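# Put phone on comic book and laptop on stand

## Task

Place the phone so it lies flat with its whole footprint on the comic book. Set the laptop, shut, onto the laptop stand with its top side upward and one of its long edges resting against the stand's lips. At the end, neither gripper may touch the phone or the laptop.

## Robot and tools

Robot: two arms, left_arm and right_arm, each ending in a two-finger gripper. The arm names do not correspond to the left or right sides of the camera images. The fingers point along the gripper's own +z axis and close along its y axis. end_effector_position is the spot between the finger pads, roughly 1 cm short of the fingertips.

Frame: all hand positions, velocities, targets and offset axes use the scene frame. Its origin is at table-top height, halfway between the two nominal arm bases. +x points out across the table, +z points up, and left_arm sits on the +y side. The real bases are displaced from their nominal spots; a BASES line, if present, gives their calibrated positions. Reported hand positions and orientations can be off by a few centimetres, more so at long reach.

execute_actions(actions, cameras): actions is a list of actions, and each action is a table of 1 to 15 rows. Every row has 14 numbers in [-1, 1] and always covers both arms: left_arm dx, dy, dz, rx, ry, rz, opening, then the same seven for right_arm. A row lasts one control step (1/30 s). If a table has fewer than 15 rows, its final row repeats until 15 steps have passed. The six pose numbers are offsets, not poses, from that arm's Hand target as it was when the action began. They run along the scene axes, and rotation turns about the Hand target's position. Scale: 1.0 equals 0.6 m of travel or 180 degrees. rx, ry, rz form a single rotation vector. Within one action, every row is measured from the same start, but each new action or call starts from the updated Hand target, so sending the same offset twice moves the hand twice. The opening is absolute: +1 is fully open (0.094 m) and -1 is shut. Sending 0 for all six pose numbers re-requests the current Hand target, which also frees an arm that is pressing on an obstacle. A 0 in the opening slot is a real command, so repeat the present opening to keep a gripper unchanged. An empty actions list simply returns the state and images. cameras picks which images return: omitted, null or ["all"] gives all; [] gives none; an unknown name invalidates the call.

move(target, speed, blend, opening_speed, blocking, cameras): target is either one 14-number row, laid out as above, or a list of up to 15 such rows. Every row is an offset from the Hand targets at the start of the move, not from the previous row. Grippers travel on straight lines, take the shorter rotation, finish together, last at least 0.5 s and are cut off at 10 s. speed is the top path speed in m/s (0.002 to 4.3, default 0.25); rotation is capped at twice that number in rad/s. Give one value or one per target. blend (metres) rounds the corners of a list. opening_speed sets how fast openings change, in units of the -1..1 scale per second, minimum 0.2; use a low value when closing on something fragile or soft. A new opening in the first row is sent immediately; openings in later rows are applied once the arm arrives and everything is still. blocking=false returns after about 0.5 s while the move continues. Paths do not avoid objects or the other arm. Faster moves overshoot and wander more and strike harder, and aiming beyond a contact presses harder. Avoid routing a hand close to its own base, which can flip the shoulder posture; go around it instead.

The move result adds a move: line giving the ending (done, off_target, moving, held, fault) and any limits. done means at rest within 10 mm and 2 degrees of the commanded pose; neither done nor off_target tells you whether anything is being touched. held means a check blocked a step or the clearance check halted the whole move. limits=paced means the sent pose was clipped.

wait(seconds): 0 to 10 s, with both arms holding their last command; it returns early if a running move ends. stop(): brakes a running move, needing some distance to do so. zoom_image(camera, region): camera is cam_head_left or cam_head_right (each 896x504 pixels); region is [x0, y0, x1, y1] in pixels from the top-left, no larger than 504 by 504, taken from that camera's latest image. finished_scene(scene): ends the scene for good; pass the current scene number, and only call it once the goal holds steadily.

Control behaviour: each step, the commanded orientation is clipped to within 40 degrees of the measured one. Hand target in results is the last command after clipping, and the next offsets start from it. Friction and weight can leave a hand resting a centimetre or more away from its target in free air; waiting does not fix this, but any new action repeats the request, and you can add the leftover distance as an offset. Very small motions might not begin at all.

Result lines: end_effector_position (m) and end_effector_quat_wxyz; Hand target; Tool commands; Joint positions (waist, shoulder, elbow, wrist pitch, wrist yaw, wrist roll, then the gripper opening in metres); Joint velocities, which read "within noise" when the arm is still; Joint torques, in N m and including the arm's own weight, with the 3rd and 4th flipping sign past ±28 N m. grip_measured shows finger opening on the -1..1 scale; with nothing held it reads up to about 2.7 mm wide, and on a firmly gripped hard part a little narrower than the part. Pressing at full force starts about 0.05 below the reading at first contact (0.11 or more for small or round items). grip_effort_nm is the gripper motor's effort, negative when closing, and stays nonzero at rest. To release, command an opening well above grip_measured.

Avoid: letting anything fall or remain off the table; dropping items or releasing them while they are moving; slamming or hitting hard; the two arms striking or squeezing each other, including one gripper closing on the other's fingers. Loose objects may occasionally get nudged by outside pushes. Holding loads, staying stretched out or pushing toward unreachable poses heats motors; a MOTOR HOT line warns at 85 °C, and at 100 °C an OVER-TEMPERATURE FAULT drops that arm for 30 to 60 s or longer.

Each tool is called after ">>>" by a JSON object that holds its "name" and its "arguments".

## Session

Excellent. Scene 2.

>>> {"name": "execute_actions", "arguments": {"actions": []}}

>>> {"name": "zoom_image", "arguments": {"camera": "cam_head_left", "region": [200, 100, 700, 500]}}

>>> {"name": "zoom_image", "arguments": {"camera": "cam_head_right", "region": [200, 100, 700, 500]}}

Scene clock: 0.00 s.
left_arm: end_effector_position=(+0.5762, +0.0326, +0.2203) grip_measured=+1.000 grip_effort_nm=n/a end_effector_quat_wxyz=(+0.373, -0.189, +0.872, +0.255) | right_arm: end_effector_position=(+0.2773, -0.6663, +0.2408) grip_measured=+1.000 grip_effort_nm=n/a end_effector_quat_wxyz=(+0.133, +0.606, +0.784, +0.005)
Joint positions: left_arm=[-0.632 1.766 1.516 -1.115 -0.923 -0.928 0.094] | right_arm=[-0.891 1.408 1.311 -1.216 -0.069 0.44 0.094]
Joint velocities: within noise
Joint torques (N m): no reading
Motor temperatures (°C): left_arm=[22 26 32 24 28 24 26] | right_arm=[26 33 33 25 26 23 25]
Heat: left arm: hottest elbow 32 °C; right arm: hottest shoulder 33 °C.
Hand target: left_arm +0.5823, +0.0284, +0.2385; +0.386, -0.198, +0.868, +0.242 | right_arm +0.2820, -0.6720, +0.2484; +0.142, +0.605, +0.783, +0.003
Tool commands: left_gripper/opening=+1.0 right_gripper/opening=+1.0

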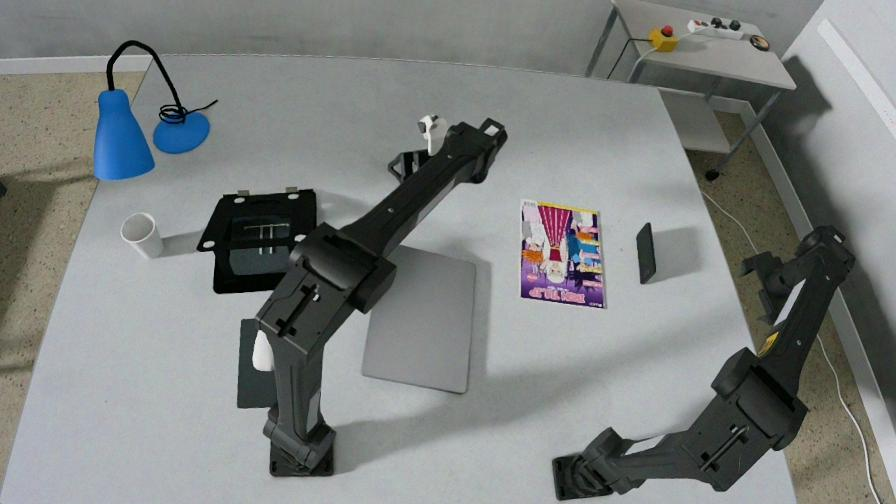

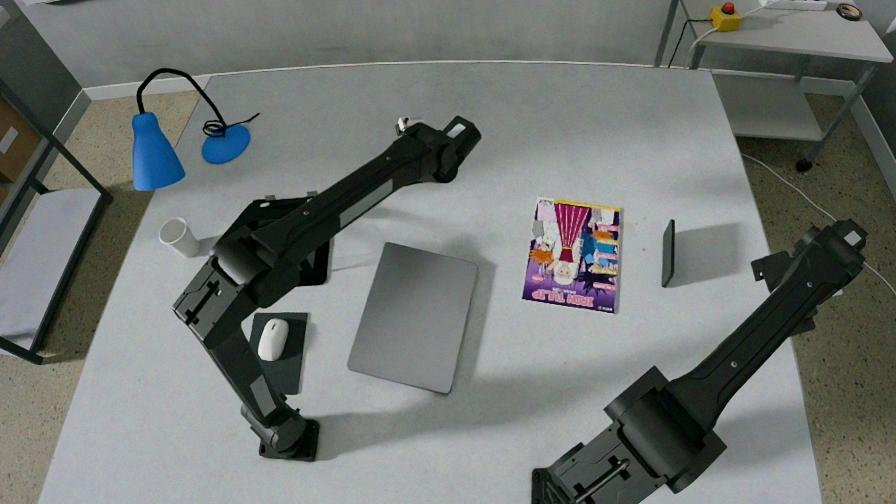

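Scaled by 1.008.

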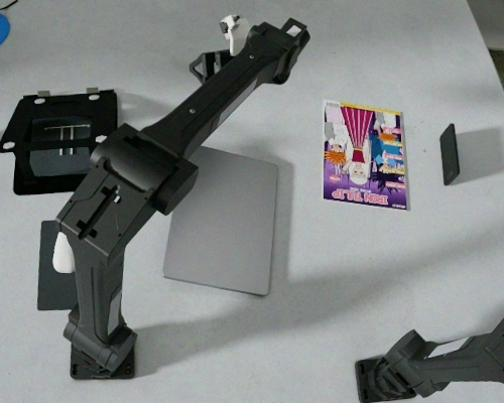

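Scaled by 1.008.

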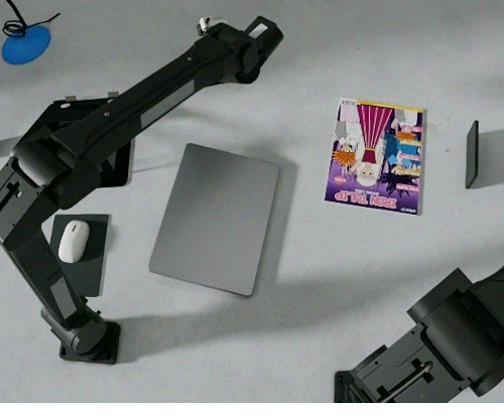

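>>> {"name": "move", "arguments": {"target": [[-0.45,0.5,0.1,-0.161,0.257,-0.132,0.5,0.36,0.22,0.05,-0.002,0.098,0.37,1.0]], "speed": 0.25}}

>>> {"name": "zoom_image", "arguments": {"camera": "cam_head_left", "region": [500, 150, 800, 350]}}

>>> {"name": "zoom_image", "arguments": {"camera": "cam_head_right", "region": [500, 150, 800, 350]}}

Scene clock: 36.60 s.
left_arm: end_effector_position=(+0.3095, +0.3238, +0.2829) grip_measured=+0.502 grip_effort_nm=-0.085 end_effector_quat_wxyz=(-0.013, +0.002, +1.000, -0.002) | right_arm: end_effector_position=(+0.4826, -0.5366, +0.2746) grip_measured=+1.000 grip_effort_nm=-0.012 end_effector_quat_wxyz=(-0.002, +0.078, +0.997, -0.007)
Joint positions: left_arm=[0.254 1.115 1.189 -1.671 -0.003 0.286 0.071] | right_arm=[-0.418 1.815 1.917 -1.672 0.015 -0.256 0.094]
Joint velocities: within noise
Joint torques (N m): left_arm=[-0.73 -8.94 13.3 -0.09 0.13 0.1] | right_arm=[0.91 -18.32 13.01 -0.18 0.1 0.13]
Motor temperatures (°C): left_arm=[22 29 36 24 29 24 26] | right_arm=[26 34 42 25 26 23 25]
Heat: left arm: hottest elbow 36 °C; right arm: hottest elbow 42 °C.
Hand target: left_arm +0.3124, +0.3284, +0.2985; +0.001, +0.000, +1.000, +0.000 | right_arm +0.4980, -0.5399, +0.2784; +0.003, +0.071, +0.997, -0.010
Off the commanded pose: left_arm 0.016 m, 2 deg | right_arm 0.016 m, 1 deg.
joint sent to its limit (left arm) — joint 4 (wrist pitch), lower limit. The joint targets still meet the commanded pose.
joint sent to its limit (right arm) — joint 4 (wrist pitch), lower limit. The joint targets still meet the commanded pose.
move: off_target (left_arm, right_arm)

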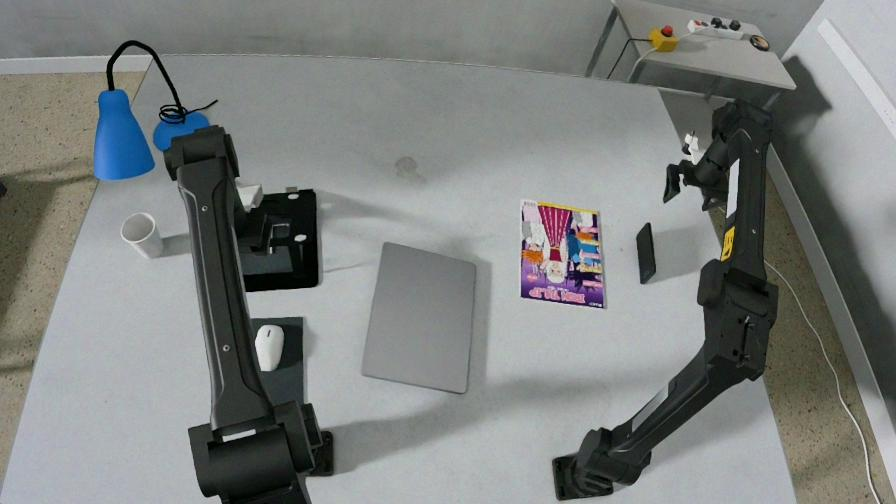

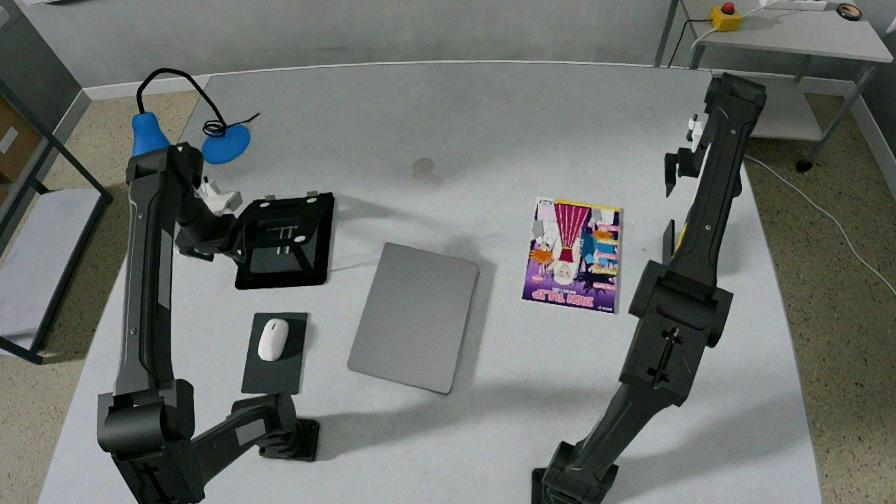

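Scaled by 1.680.

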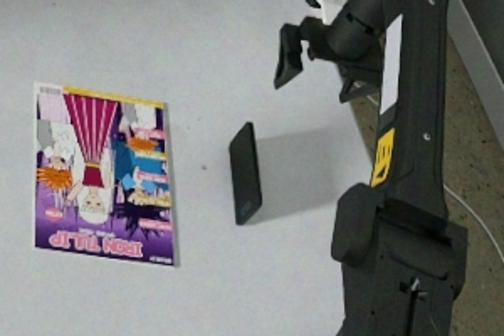

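Scaled by 1.680.

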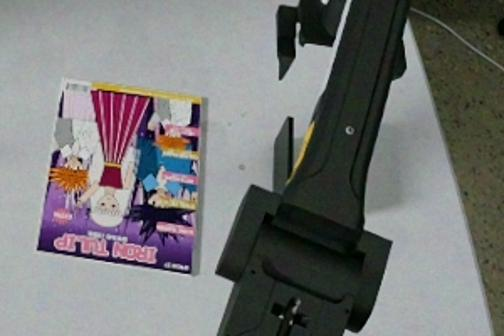

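>>> {"name": "move", "arguments": {"target": [[0,0,0,0,0,0,0.5,-0.008,0.022,-0.28,0,0,0,1.0]], "speed": 0.15}}

>>> {"name": "zoom_image", "arguments": {"camera": "cam_head_left", "region": [550, 150, 750, 300]}}

>>> {"name": "zoom_image", "arguments": {"camera": "cam_head_right", "region": [600, 150, 750, 300]}}

Scene clock: 44.70 s.
left_arm: end_effector_position=(+0.3094, +0.3238, +0.2829) grip_measured=+0.502 grip_effort_nm=-0.081 end_effector_quat_wxyz=(-0.013, +0.002, +1.000, -0.002) | right_arm: end_effector_position=(+0.4913, -0.5333, +0.1310) grip_measured=+1.000 grip_effort_nm=-0.012 end_effector_quat_wxyz=(+0.018, +0.073, +0.997, -0.014)
Joint positions: left_arm=[0.254 1.115 1.189 -1.672 -0.003 0.286 0.071] | right_arm=[-0.406 1.839 1.571 -1.26 0.016 -0.255 0.094]
Joint velocities: within noise
Joint torques (N m): left_arm=[-0.62 -8.76 13.24 -0.17 0.13 0.13] | right_arm=[1.26 -18.96 7.71 0.61 0.1 0.22]
Motor temperatures (°C): left_arm=[22 29 37 24 28 24 26] | right_arm=[26 35 43 25 26 23 25]
Heat: left arm: hottest elbow 37 °C; right arm: hottest elbow 43 °C.
Hand target: left_arm +0.3123, +0.3284, +0.2985; +0.001, +0.000, +1.000, +0.000 | right_arm +0.4933, -0.5269, +0.1104; +0.004, +0.071, +0.997, -0.010
Off the commanded pose: left_arm 0.017 m, 2 deg | right_arm 0.022 m, 2 deg.
joint sent to its limit (left arm) — joint 4 (wrist pitch), lower limit. The joint targets still meet the commanded pose.
move: off_target (left_arm, right_arm)

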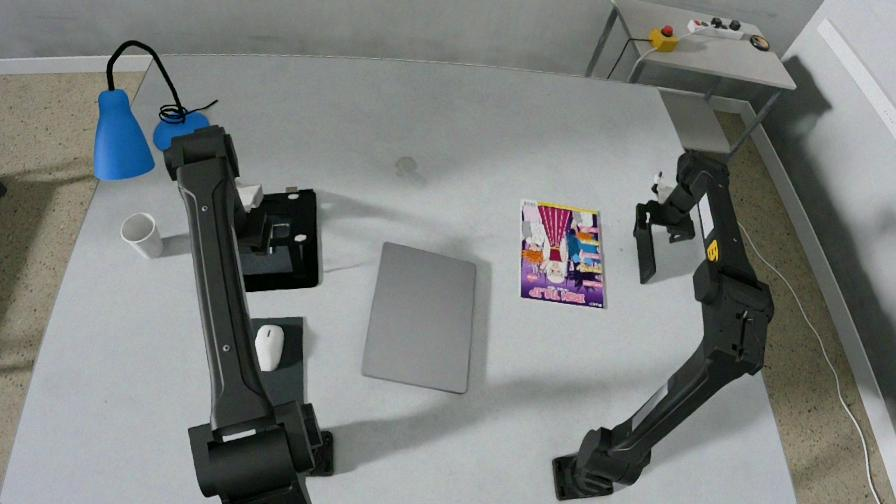

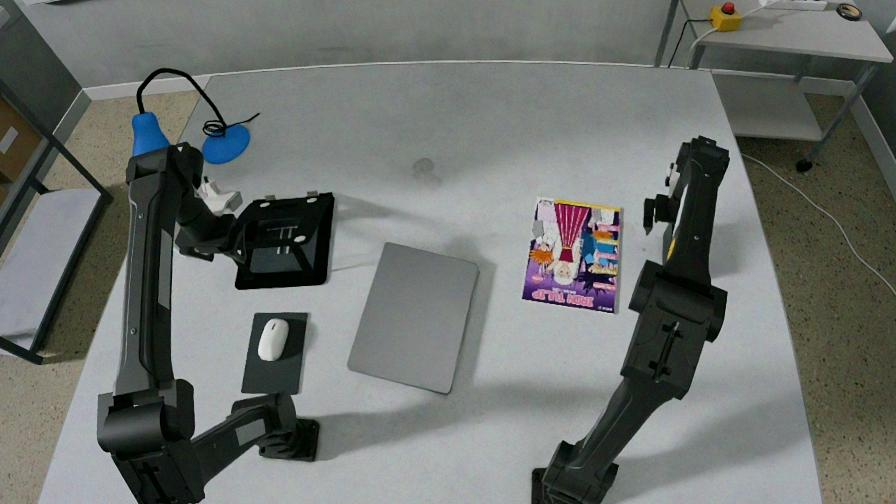

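Scaled by 2.520.

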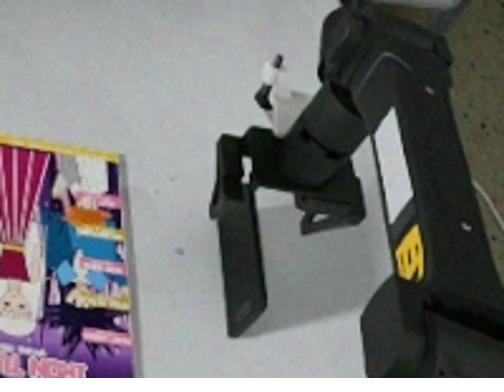

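Scaled by 3.360.

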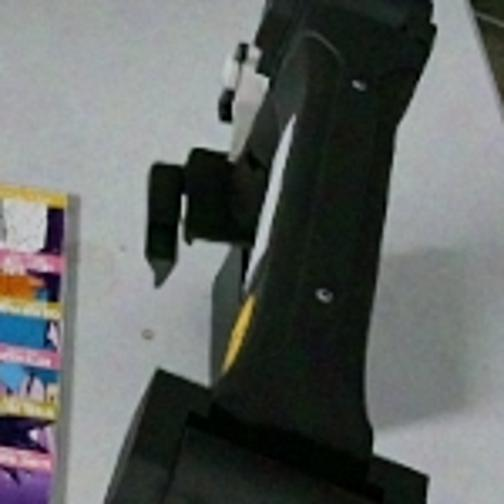

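>>> {"name": "move", "arguments": {"target": [[0,0,0,0,0,0,0.5,-0.008,-0.028,-0.03,0,0,0,1.0],[0,0,0,0,0,0,0.5,-0.008,-0.028,-0.1,0,0,0,1.0]], "speed": 0.1}}

>>> {"name": "zoom_image", "arguments": {"camera": "cam_head_left", "region": [600, 200, 700, 300]}}

>>> {"name": "zoom_image", "arguments": {"camera": "cam_head_right", "region": [620, 200, 720, 300]}}

Scene clock: 52.10 s.
left_arm: end_effector_position=(+0.3094, +0.3238, +0.2829) grip_measured=+0.502 grip_effort_nm=-0.085 end_effector_quat_wxyz=(-0.013, +0.002, +1.000, -0.002) | right_arm: end_effector_position=(+0.4940, -0.5377, +0.0708) grip_measured=+1.000 grip_effort_nm=-0.017 end_effector_quat_wxyz=(+0.017, +0.068, +0.997, -0.015)
Joint positions: left_arm=[0.254 1.115 1.189 -1.672 -0.003 0.287 0.071] | right_arm=[-0.411 1.901 1.497 -1.124 0.016 -0.269 0.094]
Joint velocities: within noise
Joint torques (N m): left_arm=[-0.56 -8.29 13.24 0.06 0.16 0.11] | right_arm=[-0.38 -19.66 7.38 0.61 0.06 0.07]
Motor temperatures (°C): left_arm=[22 28 38 24 28 24 26] | right_arm=[26 36 42 25 25 23 25]
Heat: left arm: hottest elbow 38 °C; right arm: hottest elbow 42 °C.
Hand target: left_arm +0.3123, +0.3284, +0.2985; +0.001, +0.000, +1.000, +0.000 | right_arm +0.4884, -0.5437, +0.0504; +0.004, +0.071, +0.997, -0.010
Off the commanded pose: left_arm 0.017 m, 2 deg | right_arm 0.022 m, 2 deg.
joint sent to its limit (left arm) — joint 4 (wrist pitch), lower limit. The joint targets still meet the commanded pose.
move: off_target (left_arm, right_arm)

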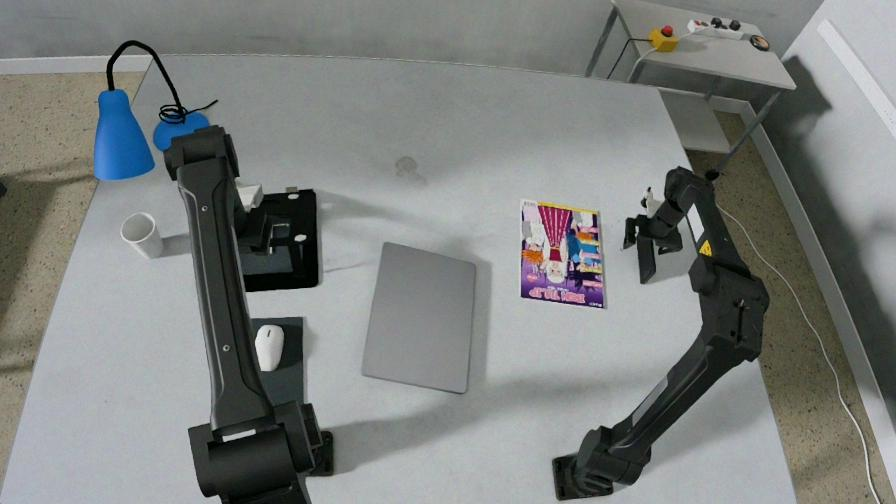

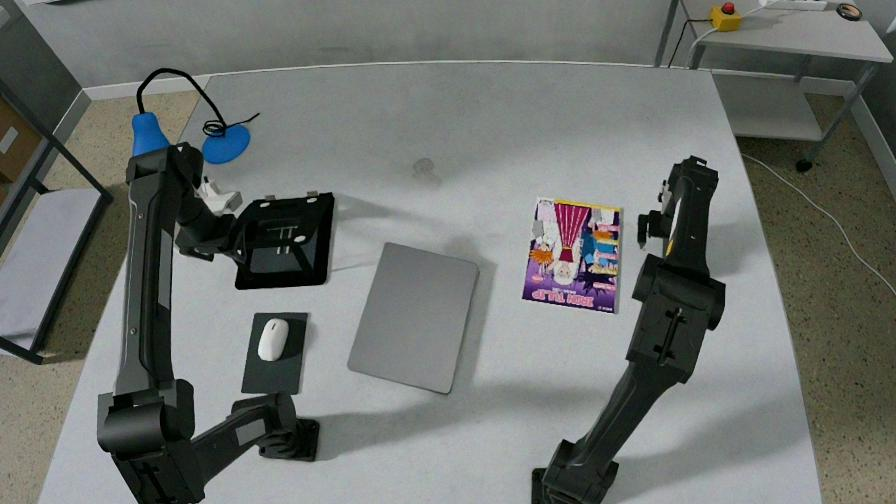

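Scaled by 5.040.

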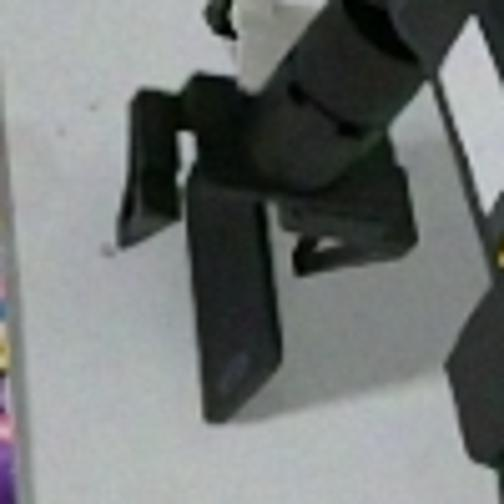

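Scaled by 5.040.

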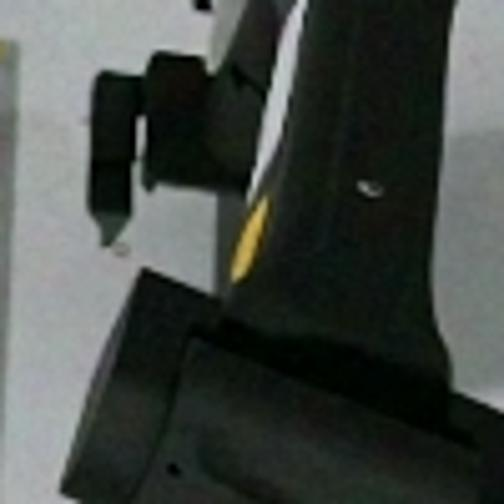

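>>> {"name": "move", "arguments": {"target": [[0,0,0,0,0,0,0.5,0,-0.005,-0.03,0,0,0,1.0],[0,0,0,0,0,0,0.5,0,-0.005,-0.03,0,0,0,-0.5]], "speed": 0.08, "opening_speed": 0.8}}

>>> {"name": "zoom_image", "arguments": {"camera": "cam_head_left", "region": [600, 200, 700, 300]}}

Scene clock: 59.17 s.
left_arm: end_effector_position=(+0.3094, +0.3238, +0.2829) grip_measured=+0.502 grip_effort_nm=-0.081 end_effector_quat_wxyz=(-0.013, +0.002, +1.000, -0.002) | right_arm: end_effector_position=(+0.4955, -0.5415, +0.0555) grip_measured=-0.498 grip_effort_nm=-0.081 end_effector_quat_wxyz=(+0.020, +0.068, +0.997, -0.015)
Joint positions: left_arm=[0.254 1.115 1.189 -1.672 -0.003 0.287 0.071] | right_arm=[-0.417 1.921 1.484 -1.086 0.015 -0.275 0.024]
Joint velocities: within noise
Joint torques (N m): left_arm=[-0.79 -8.88 13.38 -0.02 0.14 0.09] | right_arm=[-0.5 -19.66 7.1 0.61 0.1 0.1]
Motor temperatures (°C): left_arm=[22 28 38 24 28 24 26] | right_arm=[26 36 41 25 25 23 25]
Heat: left arm: hottest elbow 38 °C; right arm: hottest elbow 41 °C.
Hand target: left_arm +0.3123, +0.3284, +0.2985; +0.001, +0.000, +1.000, +0.000 | right_arm +0.4884, -0.5465, +0.0323; +0.003, +0.071, +0.997, -0.010
Off the commanded pose: left_arm 0.017 m, 2 deg | right_arm 0.025 m, 2 deg.
joint sent to its limit (left arm) — joint 4 (wrist pitch), lower limit. The joint targets still meet the commanded pose.
move: off_target (left_arm, right_arm); target 2's new opening was sent with right_arm's hand 0.025 m and 2 deg from that target

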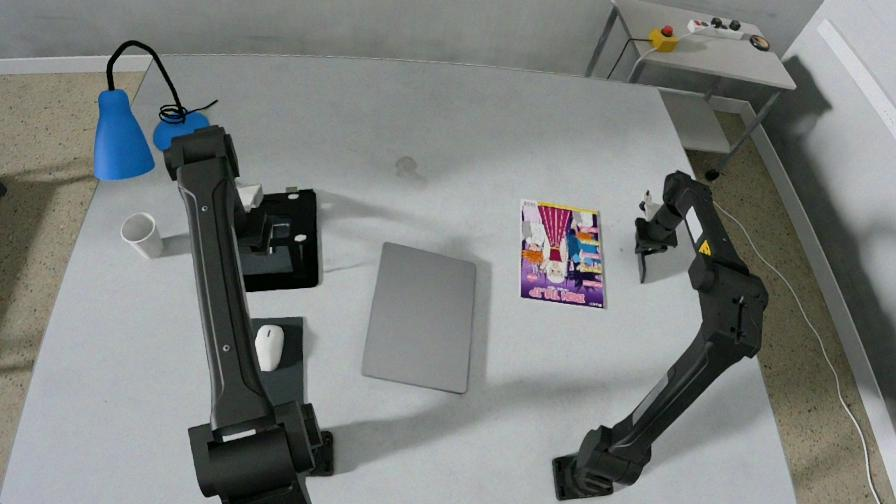

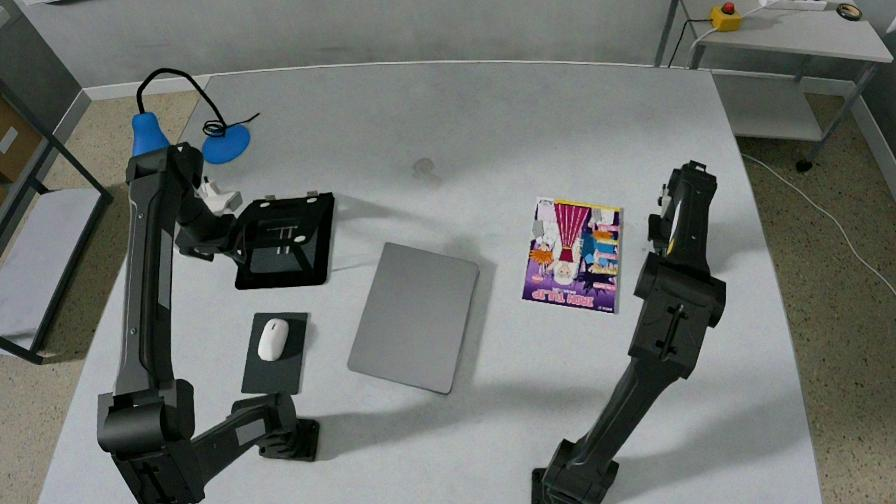

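Scaled by 5.040.

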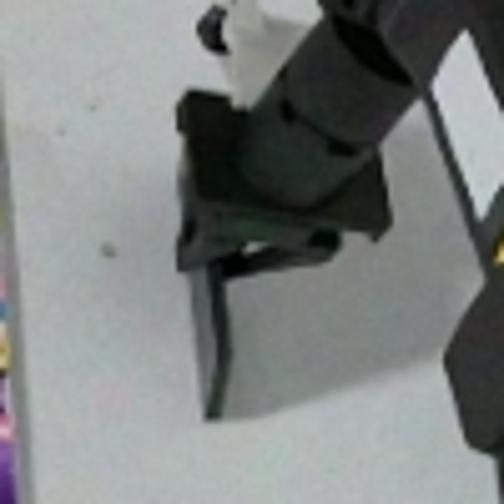

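>>> {"name": "move", "arguments": {"target": [[0,0,0,0,0,0,0.5,0,0,0,0,0,0,-0.88]], "speed": 0.08, "opening_speed": 0.3}}

>>> {"name": "zoom_image", "arguments": {"camera": "cam_head_left", "region": [600, 200, 700, 300]}}

Scene clock: 62.97 s.
left_arm: end_effector_position=(+0.3094, +0.3238, +0.2829) grip_measured=+0.502 grip_effort_nm=-0.081 end_effector_quat_wxyz=(-0.013, +0.002, +1.000, -0.002) | right_arm: end_effector_position=(+0.4947, -0.5456, +0.0555) grip_measured=-0.845 grip_effort_nm=-0.999 end_effector_quat_wxyz=(+0.021, +0.071, +0.997, -0.018)
Joint positions: left_arm=[0.254 1.115 1.189 -1.672 -0.003 0.287 0.071] | right_arm=[-0.423 1.921 1.484 -1.082 0.02 -0.275 0.007]
Joint velocities: within noise
Joint torques (N m): left_arm=[-0.97 -7.77 13.19 -0.09 0.11 0.16] | right_arm=[0.03 -19.55 7.02 0.5 -0.07 0.11]
Motor temperatures (°C): left_arm=[22 28 38 24 28 24 26] | right_arm=[26 36 41 25 25 23 25]
Heat: left arm: hottest elbow 38 °C; right arm: hottest elbow 41 °C.
Hand target: left_arm +0.3123, +0.3284, +0.2985; +0.001, +0.000, +1.000, +0.000 | right_arm +0.4884, -0.5466, +0.0323; +0.003, +0.071, +0.997, -0.010
Off the commanded pose: left_arm 0.017 m, 2 deg | right_arm 0.024 m, 2 deg.
joint sent to its limit (left arm) — joint 4 (wrist pitch), lower limit. The joint targets still meet the commanded pose.
move: off_target (left_arm, right_arm)

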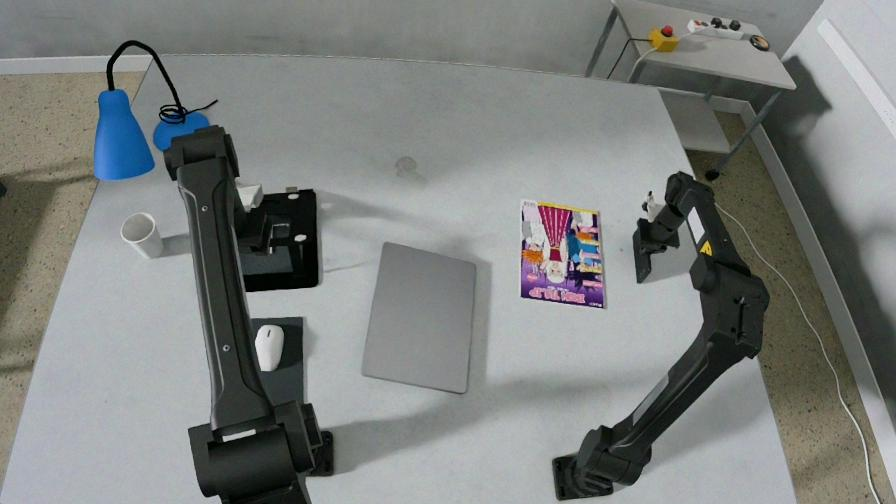

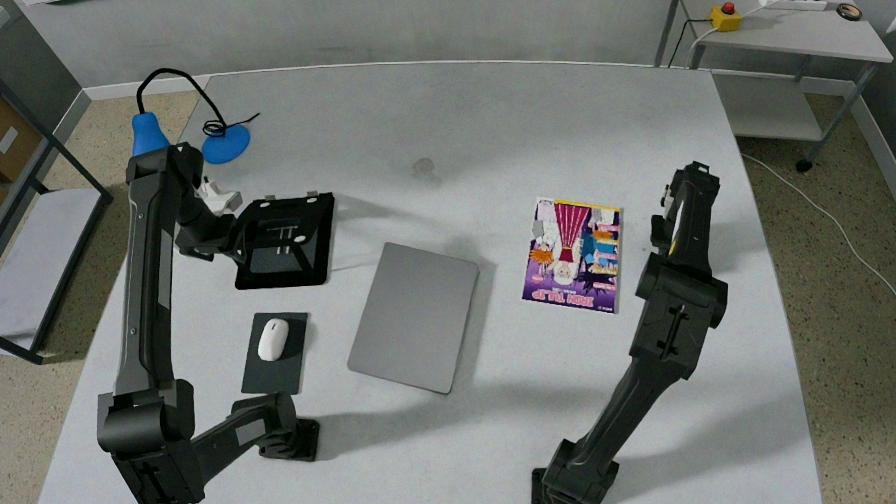

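Scaled by 5.040.

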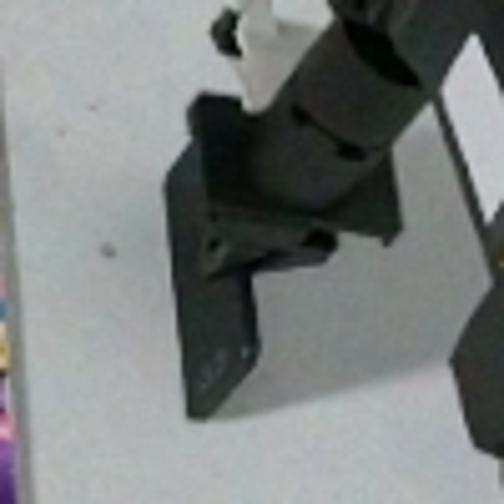

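>>> {"name": "move", "arguments": {"target": [[0,0,0,0,0,0,0.5,0,0,0.2,0,0,0,-0.9],[0,0,0,0,0,0,0.5,0.04,0.34,0.25,0.2475,-0.035,0,-0.9]], "speed": 0.2, "blend": 0.03}}

>>> {"name": "zoom_image", "arguments": {"camera": "cam_head_left", "region": [480, 150, 680, 330]}}

>>> {"name": "zoom_image", "arguments": {"camera": "cam_head_right", "region": [480, 150, 680, 330]}}

Scene clock: 77.83 s.
left_arm: end_effector_position=(+0.3094, +0.3238, +0.2829) grip_measured=+0.502 grip_effort_nm=-0.081 end_effector_quat_wxyz=(-0.013, +0.002, +1.000, -0.002) | right_arm: end_effector_position=(+0.5147, -0.3488, +0.1771) grip_measured=-0.846 grip_effort_nm=-1.038 end_effector_quat_wxyz=(+0.026, +0.070, +0.926, +0.370)
Joint positions: left_arm=[0.254 1.115 1.189 -1.672 -0.003 0.287 0.071] | right_arm=[-0.294 1.848 1.58 -1.438 -0.751 -0.192 0.007]
Joint velocities: within noise
Joint torques (N m): left_arm=[-0.09 -8.23 13.2 -0.14 0.12 0.12] | right_arm=[1.03 -22.89 7.31 0.2 -0.66 0.16]
Motor temperatures (°C): left_arm=[22 27 39 24 28 24 26] | right_arm=[26 36 41 25 25 23 26]
Heat: left arm: hottest elbow 39 °C; right arm: hottest elbow 41 °C.
Hand target: left_arm +0.3123, +0.3284, +0.2985; +0.001, +0.000, +1.000, +0.000 | right_arm +0.5124, -0.3426, +0.1824; +0.030, +0.067, +0.925, +0.372
Off the commanded pose: left_arm 0.017 m, 2 deg | right_arm 0.008 m, 1 deg.
joint sent to its limit (left arm) — joint 4 (wrist pitch), lower limit. The joint targets still meet the commanded pose.
move: off_target (left_arm)

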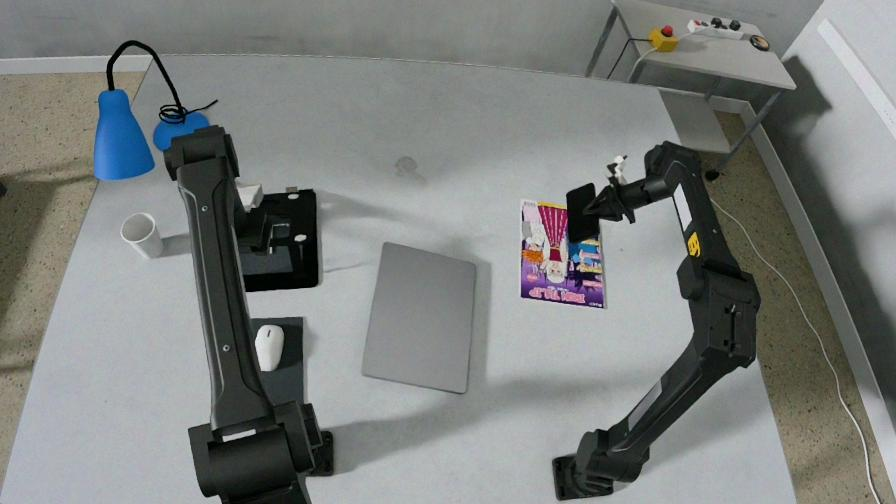

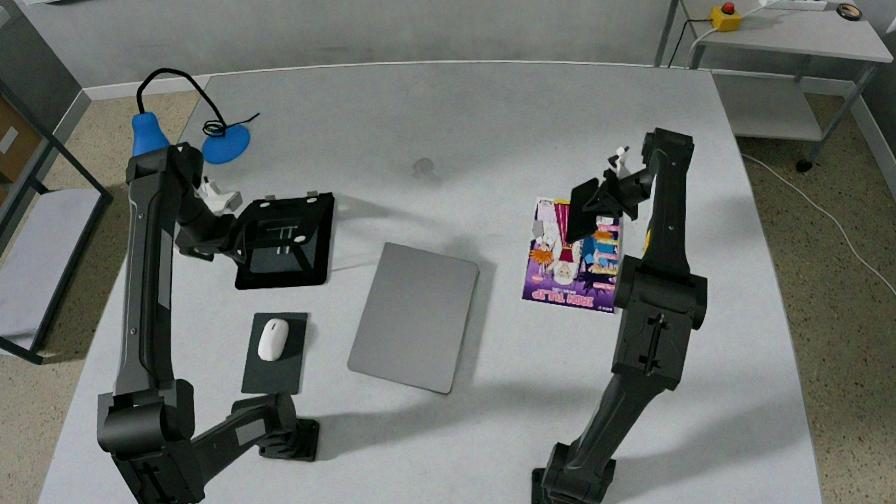

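Scaled by 2.520.

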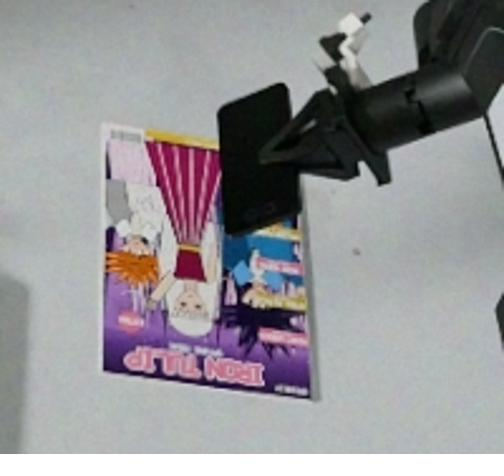

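Scaled by 2.520.

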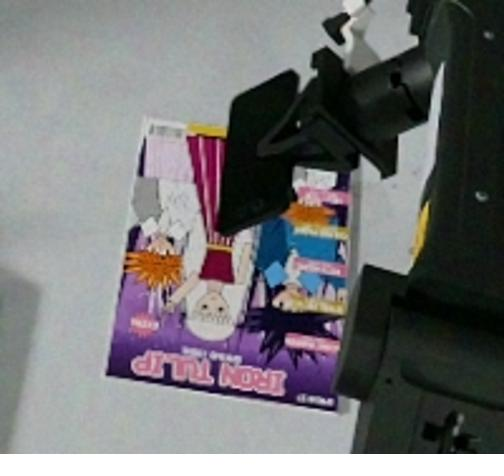

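>>> {"name": "move", "arguments": {"target": [[0,0,0,0,0,0,0.5,-0.035,0.022,-0.18,0.075,-0.01,0,-0.9]], "speed": 0.12}}

>>> {"name": "zoom_image", "arguments": {"camera": "cam_head_left", "region": [480, 150, 680, 330]}}

>>> {"name": "zoom_image", "arguments": {"camera": "cam_head_right", "region": [480, 150, 680, 330]}}

Scene clock: 84.33 s.
left_arm: end_effector_position=(+0.3094, +0.3238, +0.2829) grip_measured=+0.502 grip_effort_nm=-0.081 end_effector_quat_wxyz=(-0.013, +0.002, +1.000, -0.002) | right_arm: end_effector_position=(+0.4915, -0.3239, +0.0818) grip_measured=-0.846 grip_effort_nm=-1.043 end_effector_quat_wxyz=(+0.034, +0.061, +0.877, +0.476)
Joint positions: left_arm=[0.254 1.115 1.189 -1.672 -0.003 0.287 0.071] | right_arm=[-0.309 1.945 1.361 -1.23 -0.974 -0.295 0.007]
Joint velocities: within noise
Joint torques (N m): left_arm=[-0.09 -8.94 13.38 -0.17 0.1 0.11] | right_arm=[-0.26 -20.54 6.75 0.06 -0.76 0.02]
Motor temperatures (°C): left_arm=[22 27 39 24 28 24 26] | right_arm=[26 37 41 25 26 23 26]
Heat: left arm: hottest elbow 39 °C; right arm: hottest elbow 41 °C.
Hand target: left_arm +0.3123, +0.3284, +0.2985; +0.001, +0.000, +1.000, +0.000 | right_arm +0.4915, -0.3293, +0.0745; +0.036, +0.064, +0.875, +0.479
Off the commanded pose: left_arm 0.017 m, 2 deg | right_arm 0.009 m, 1 deg.
joint sent to its limit (left arm) — joint 4 (wrist pitch), lower limit. The joint targets still meet the commanded pose.
move: off_target (left_arm)

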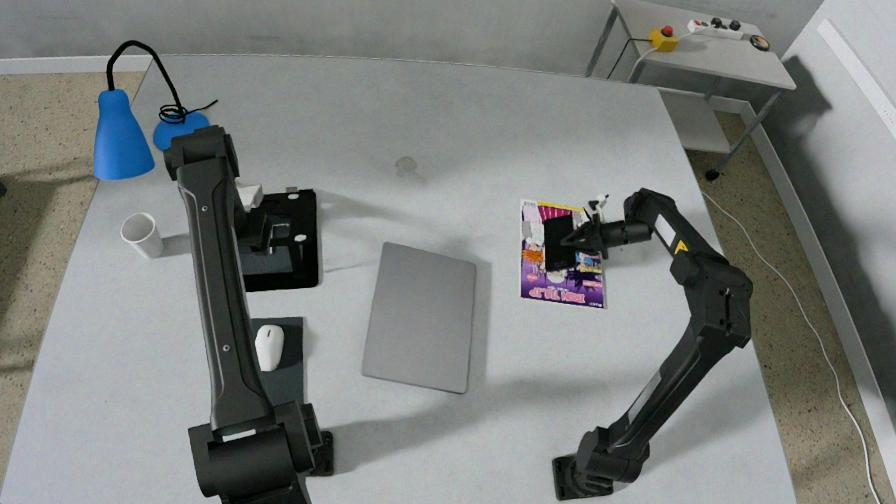

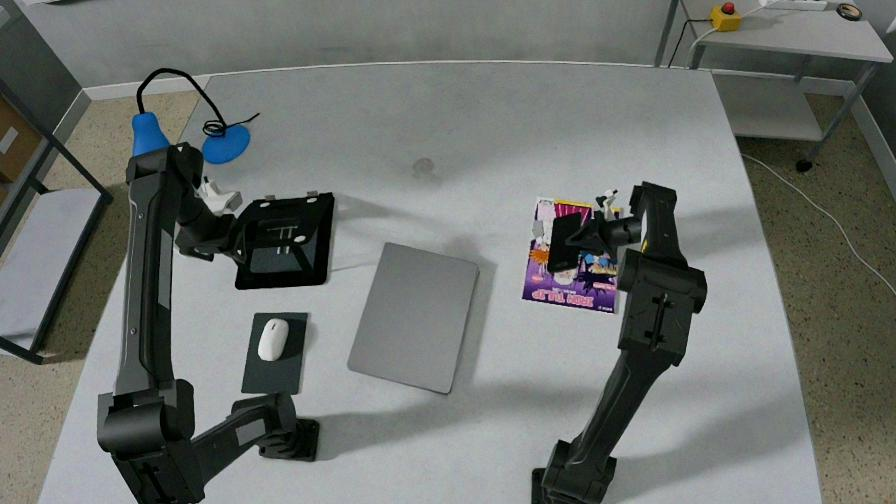

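Scaled by 2.520.

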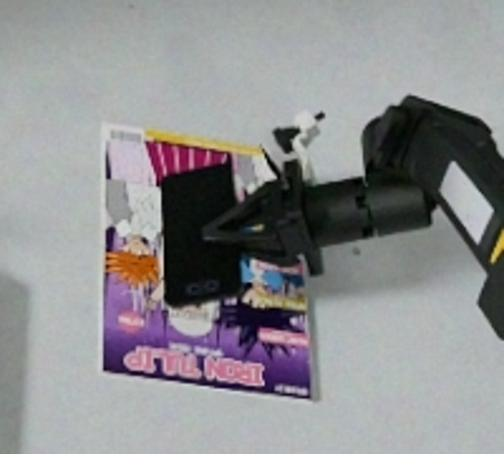

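Scaled by 2.520.

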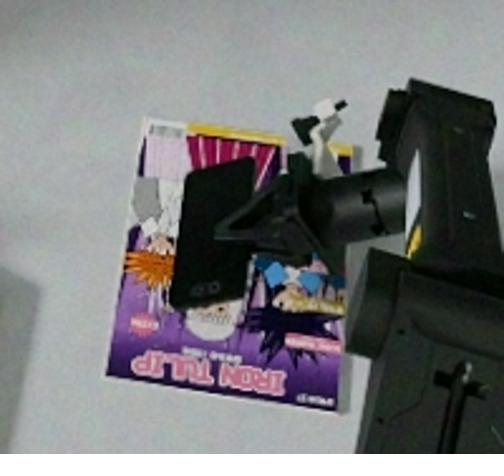

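>>> {"name": "move", "arguments": {"target": [[0,0,0,0,0,0,0.5,0.0,-0.008,-0.058,0.01,0,0,-0.9]], "speed": 0.06}}

>>> {"name": "zoom_image", "arguments": {"camera": "cam_head_left", "region": [500, 190, 620, 310]}}

>>> {"name": "zoom_image", "arguments": {"camera": "cam_head_right", "region": [500, 190, 620, 310]}}

Scene clock: 89.70 s.
left_arm: end_effector_position=(+0.3094, +0.3238, +0.2829) grip_measured=+0.502 grip_effort_nm=-0.085 end_effector_quat_wxyz=(-0.013, +0.002, +1.000, -0.002) | right_arm: end_effector_position=(+0.4944, -0.3293, +0.0508) grip_measured=-0.846 grip_effort_nm=-1.038 end_effector_quat_wxyz=(+0.037, +0.058, +0.870, +0.488)
Joint positions: left_arm=[0.254 1.115 1.189 -1.672 -0.003 0.287 0.071] | right_arm=[-0.322 2.014 1.361 -1.194 -0.999 -0.334 0.007]
Joint velocities: within noise
Joint torques (N m): left_arm=[-0.26 -8.29 13.29 -0.13 0.11 0.09] | right_arm=[-0.44 -19.66 6.06 0.01 -0.8 -0.01]
Motor temperatures (°C): left_arm=[22 27 39 24 28 24 26] | right_arm=[26 38 41 25 26 23 26]
Heat: left arm: hottest elbow 39 °C; right arm: hottest elbow 41 °C.
Hand target: left_arm +0.3123, +0.3284, +0.2985; +0.001, +0.000, +1.000, +0.000 | right_arm +0.4915, -0.3342, +0.0398; +0.035, +0.065, +0.867, +0.493
Off the commanded pose: left_arm 0.017 m, 2 deg | right_arm 0.012 m, 1 deg.
joint sent to its limit (left arm) — joint 4 (wrist pitch), lower limit. The joint targets still meet the commanded pose.
move: off_target (left_arm, right_arm)

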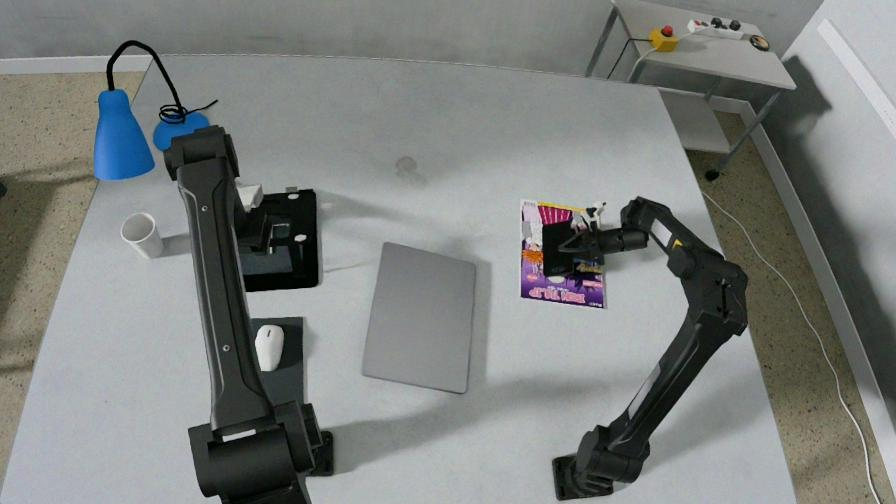

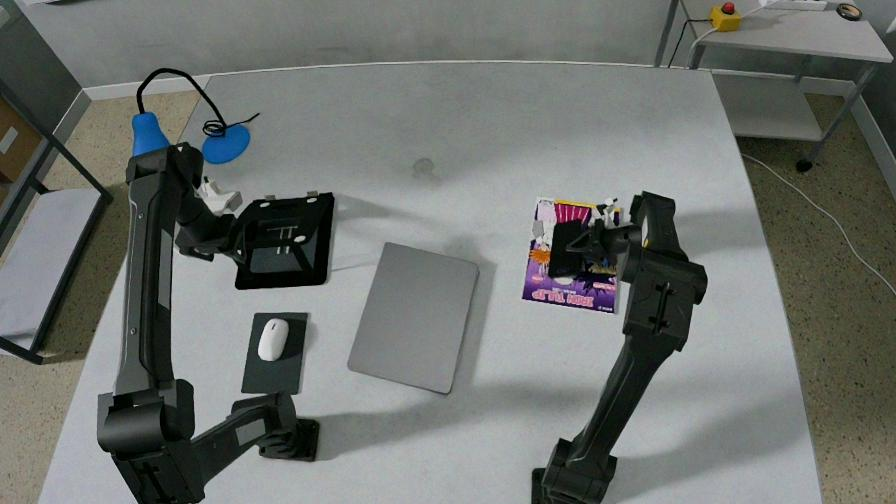

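Scaled by 4.200.

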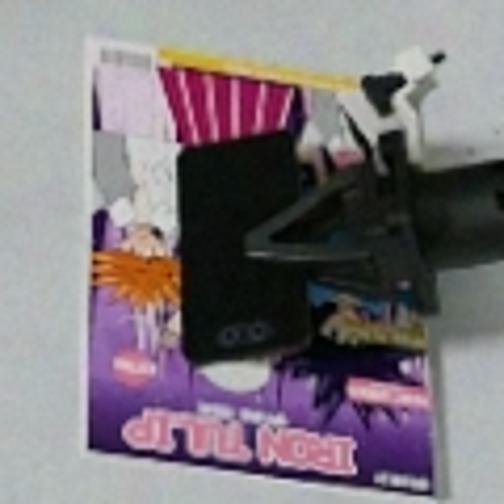

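Scaled by 4.200.

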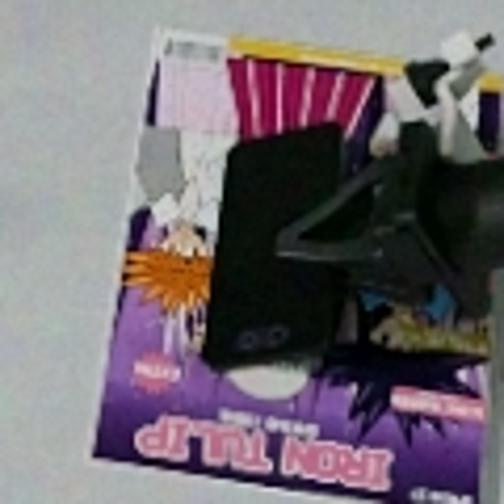

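>>> {"name": "move", "arguments": {"target": [[0,0,0,0,0,0,0.5,0.0,-0.008,-0.035,0.01,0,0,-0.9]], "speed": 0.05}}

>>> {"name": "zoom_image", "arguments": {"camera": "cam_head_left", "region": [500, 190, 620, 310]}}

>>> {"name": "zoom_image", "arguments": {"camera": "cam_head_right", "region": [500, 190, 620, 310]}}

Scene clock: 93.20 s.
left_arm: end_effector_position=(+0.3094, +0.3238, +0.2829) grip_measured=+0.502 grip_effort_nm=-0.085 end_effector_quat_wxyz=(-0.013, +0.002, +1.000, -0.002) | right_arm: end_effector_position=(+0.4940, -0.3326, +0.0384) grip_measured=-0.846 grip_effort_nm=-1.043 end_effector_quat_wxyz=(+0.046, +0.051, +0.861, +0.504)
Joint positions: left_arm=[0.254 1.115 1.189 -1.672 -0.003 0.287 0.071] | right_arm=[-0.335 2.049 1.361 -1.191 -1.033 -0.388 0.007]
Joint velocities: within noise
Joint torques (N m): left_arm=[-0.44 -8.7 13.27 -0.05 0.14 0.12] | right_arm=[-0.44 -18.61 6.37 -0.16 -0.45 0.11]
Motor temperatures (°C): left_arm=[22 27 40 24 28 24 26] | right_arm=[26 37 40 25 26 23 26]
Heat: left arm: hottest elbow 40 °C; right arm: hottest elbow 40 °C.
Hand target: left_arm +0.3123, +0.3284, +0.2985; +0.001, +0.000, +1.000, +0.000 | right_arm +0.4915, -0.3391, +0.0187; +0.034, +0.066, +0.859, +0.506
Off the commanded pose: left_arm 0.017 m, 2 deg | right_arm 0.021 m, 2 deg.
joint sent to its limit (left arm) — joint 4 (wrist pitch), lower limit. The joint targets still meet the commanded pose.
move: off_target (left_arm, right_arm)

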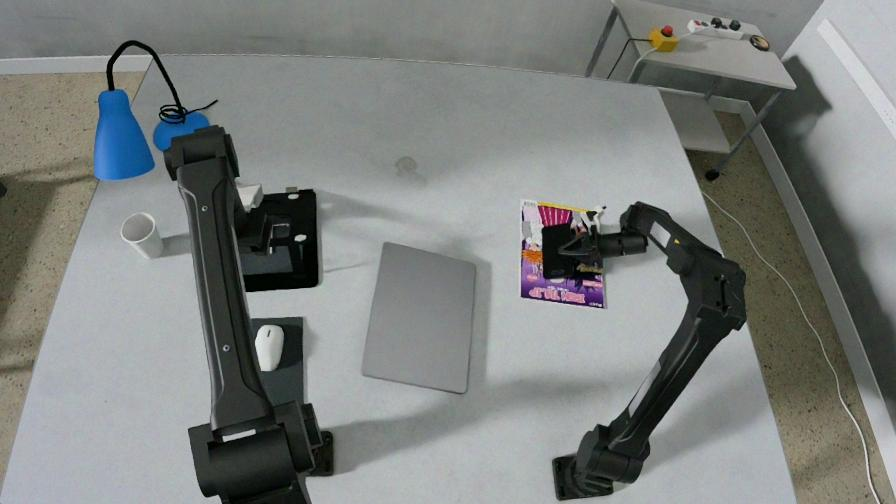

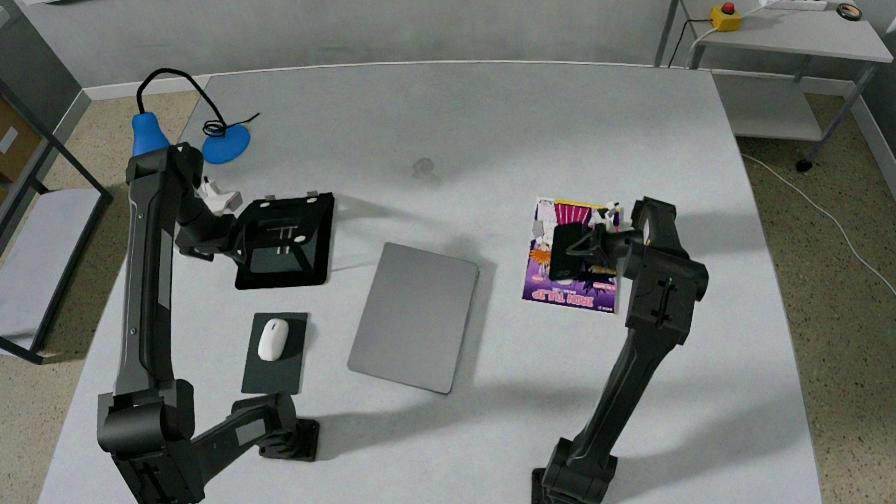

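Scaled by 4.200.

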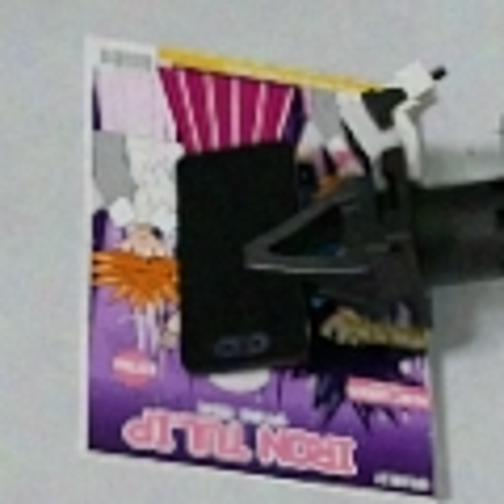

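Scaled by 4.200.

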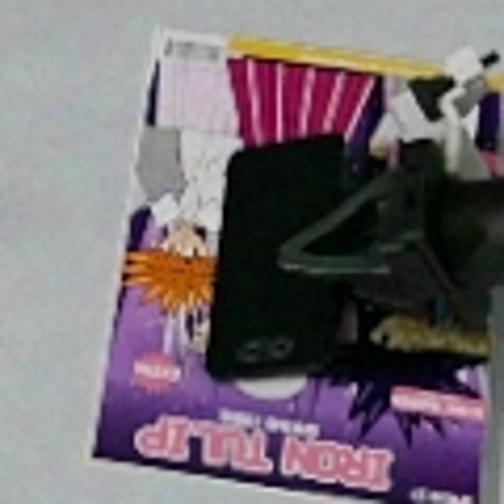

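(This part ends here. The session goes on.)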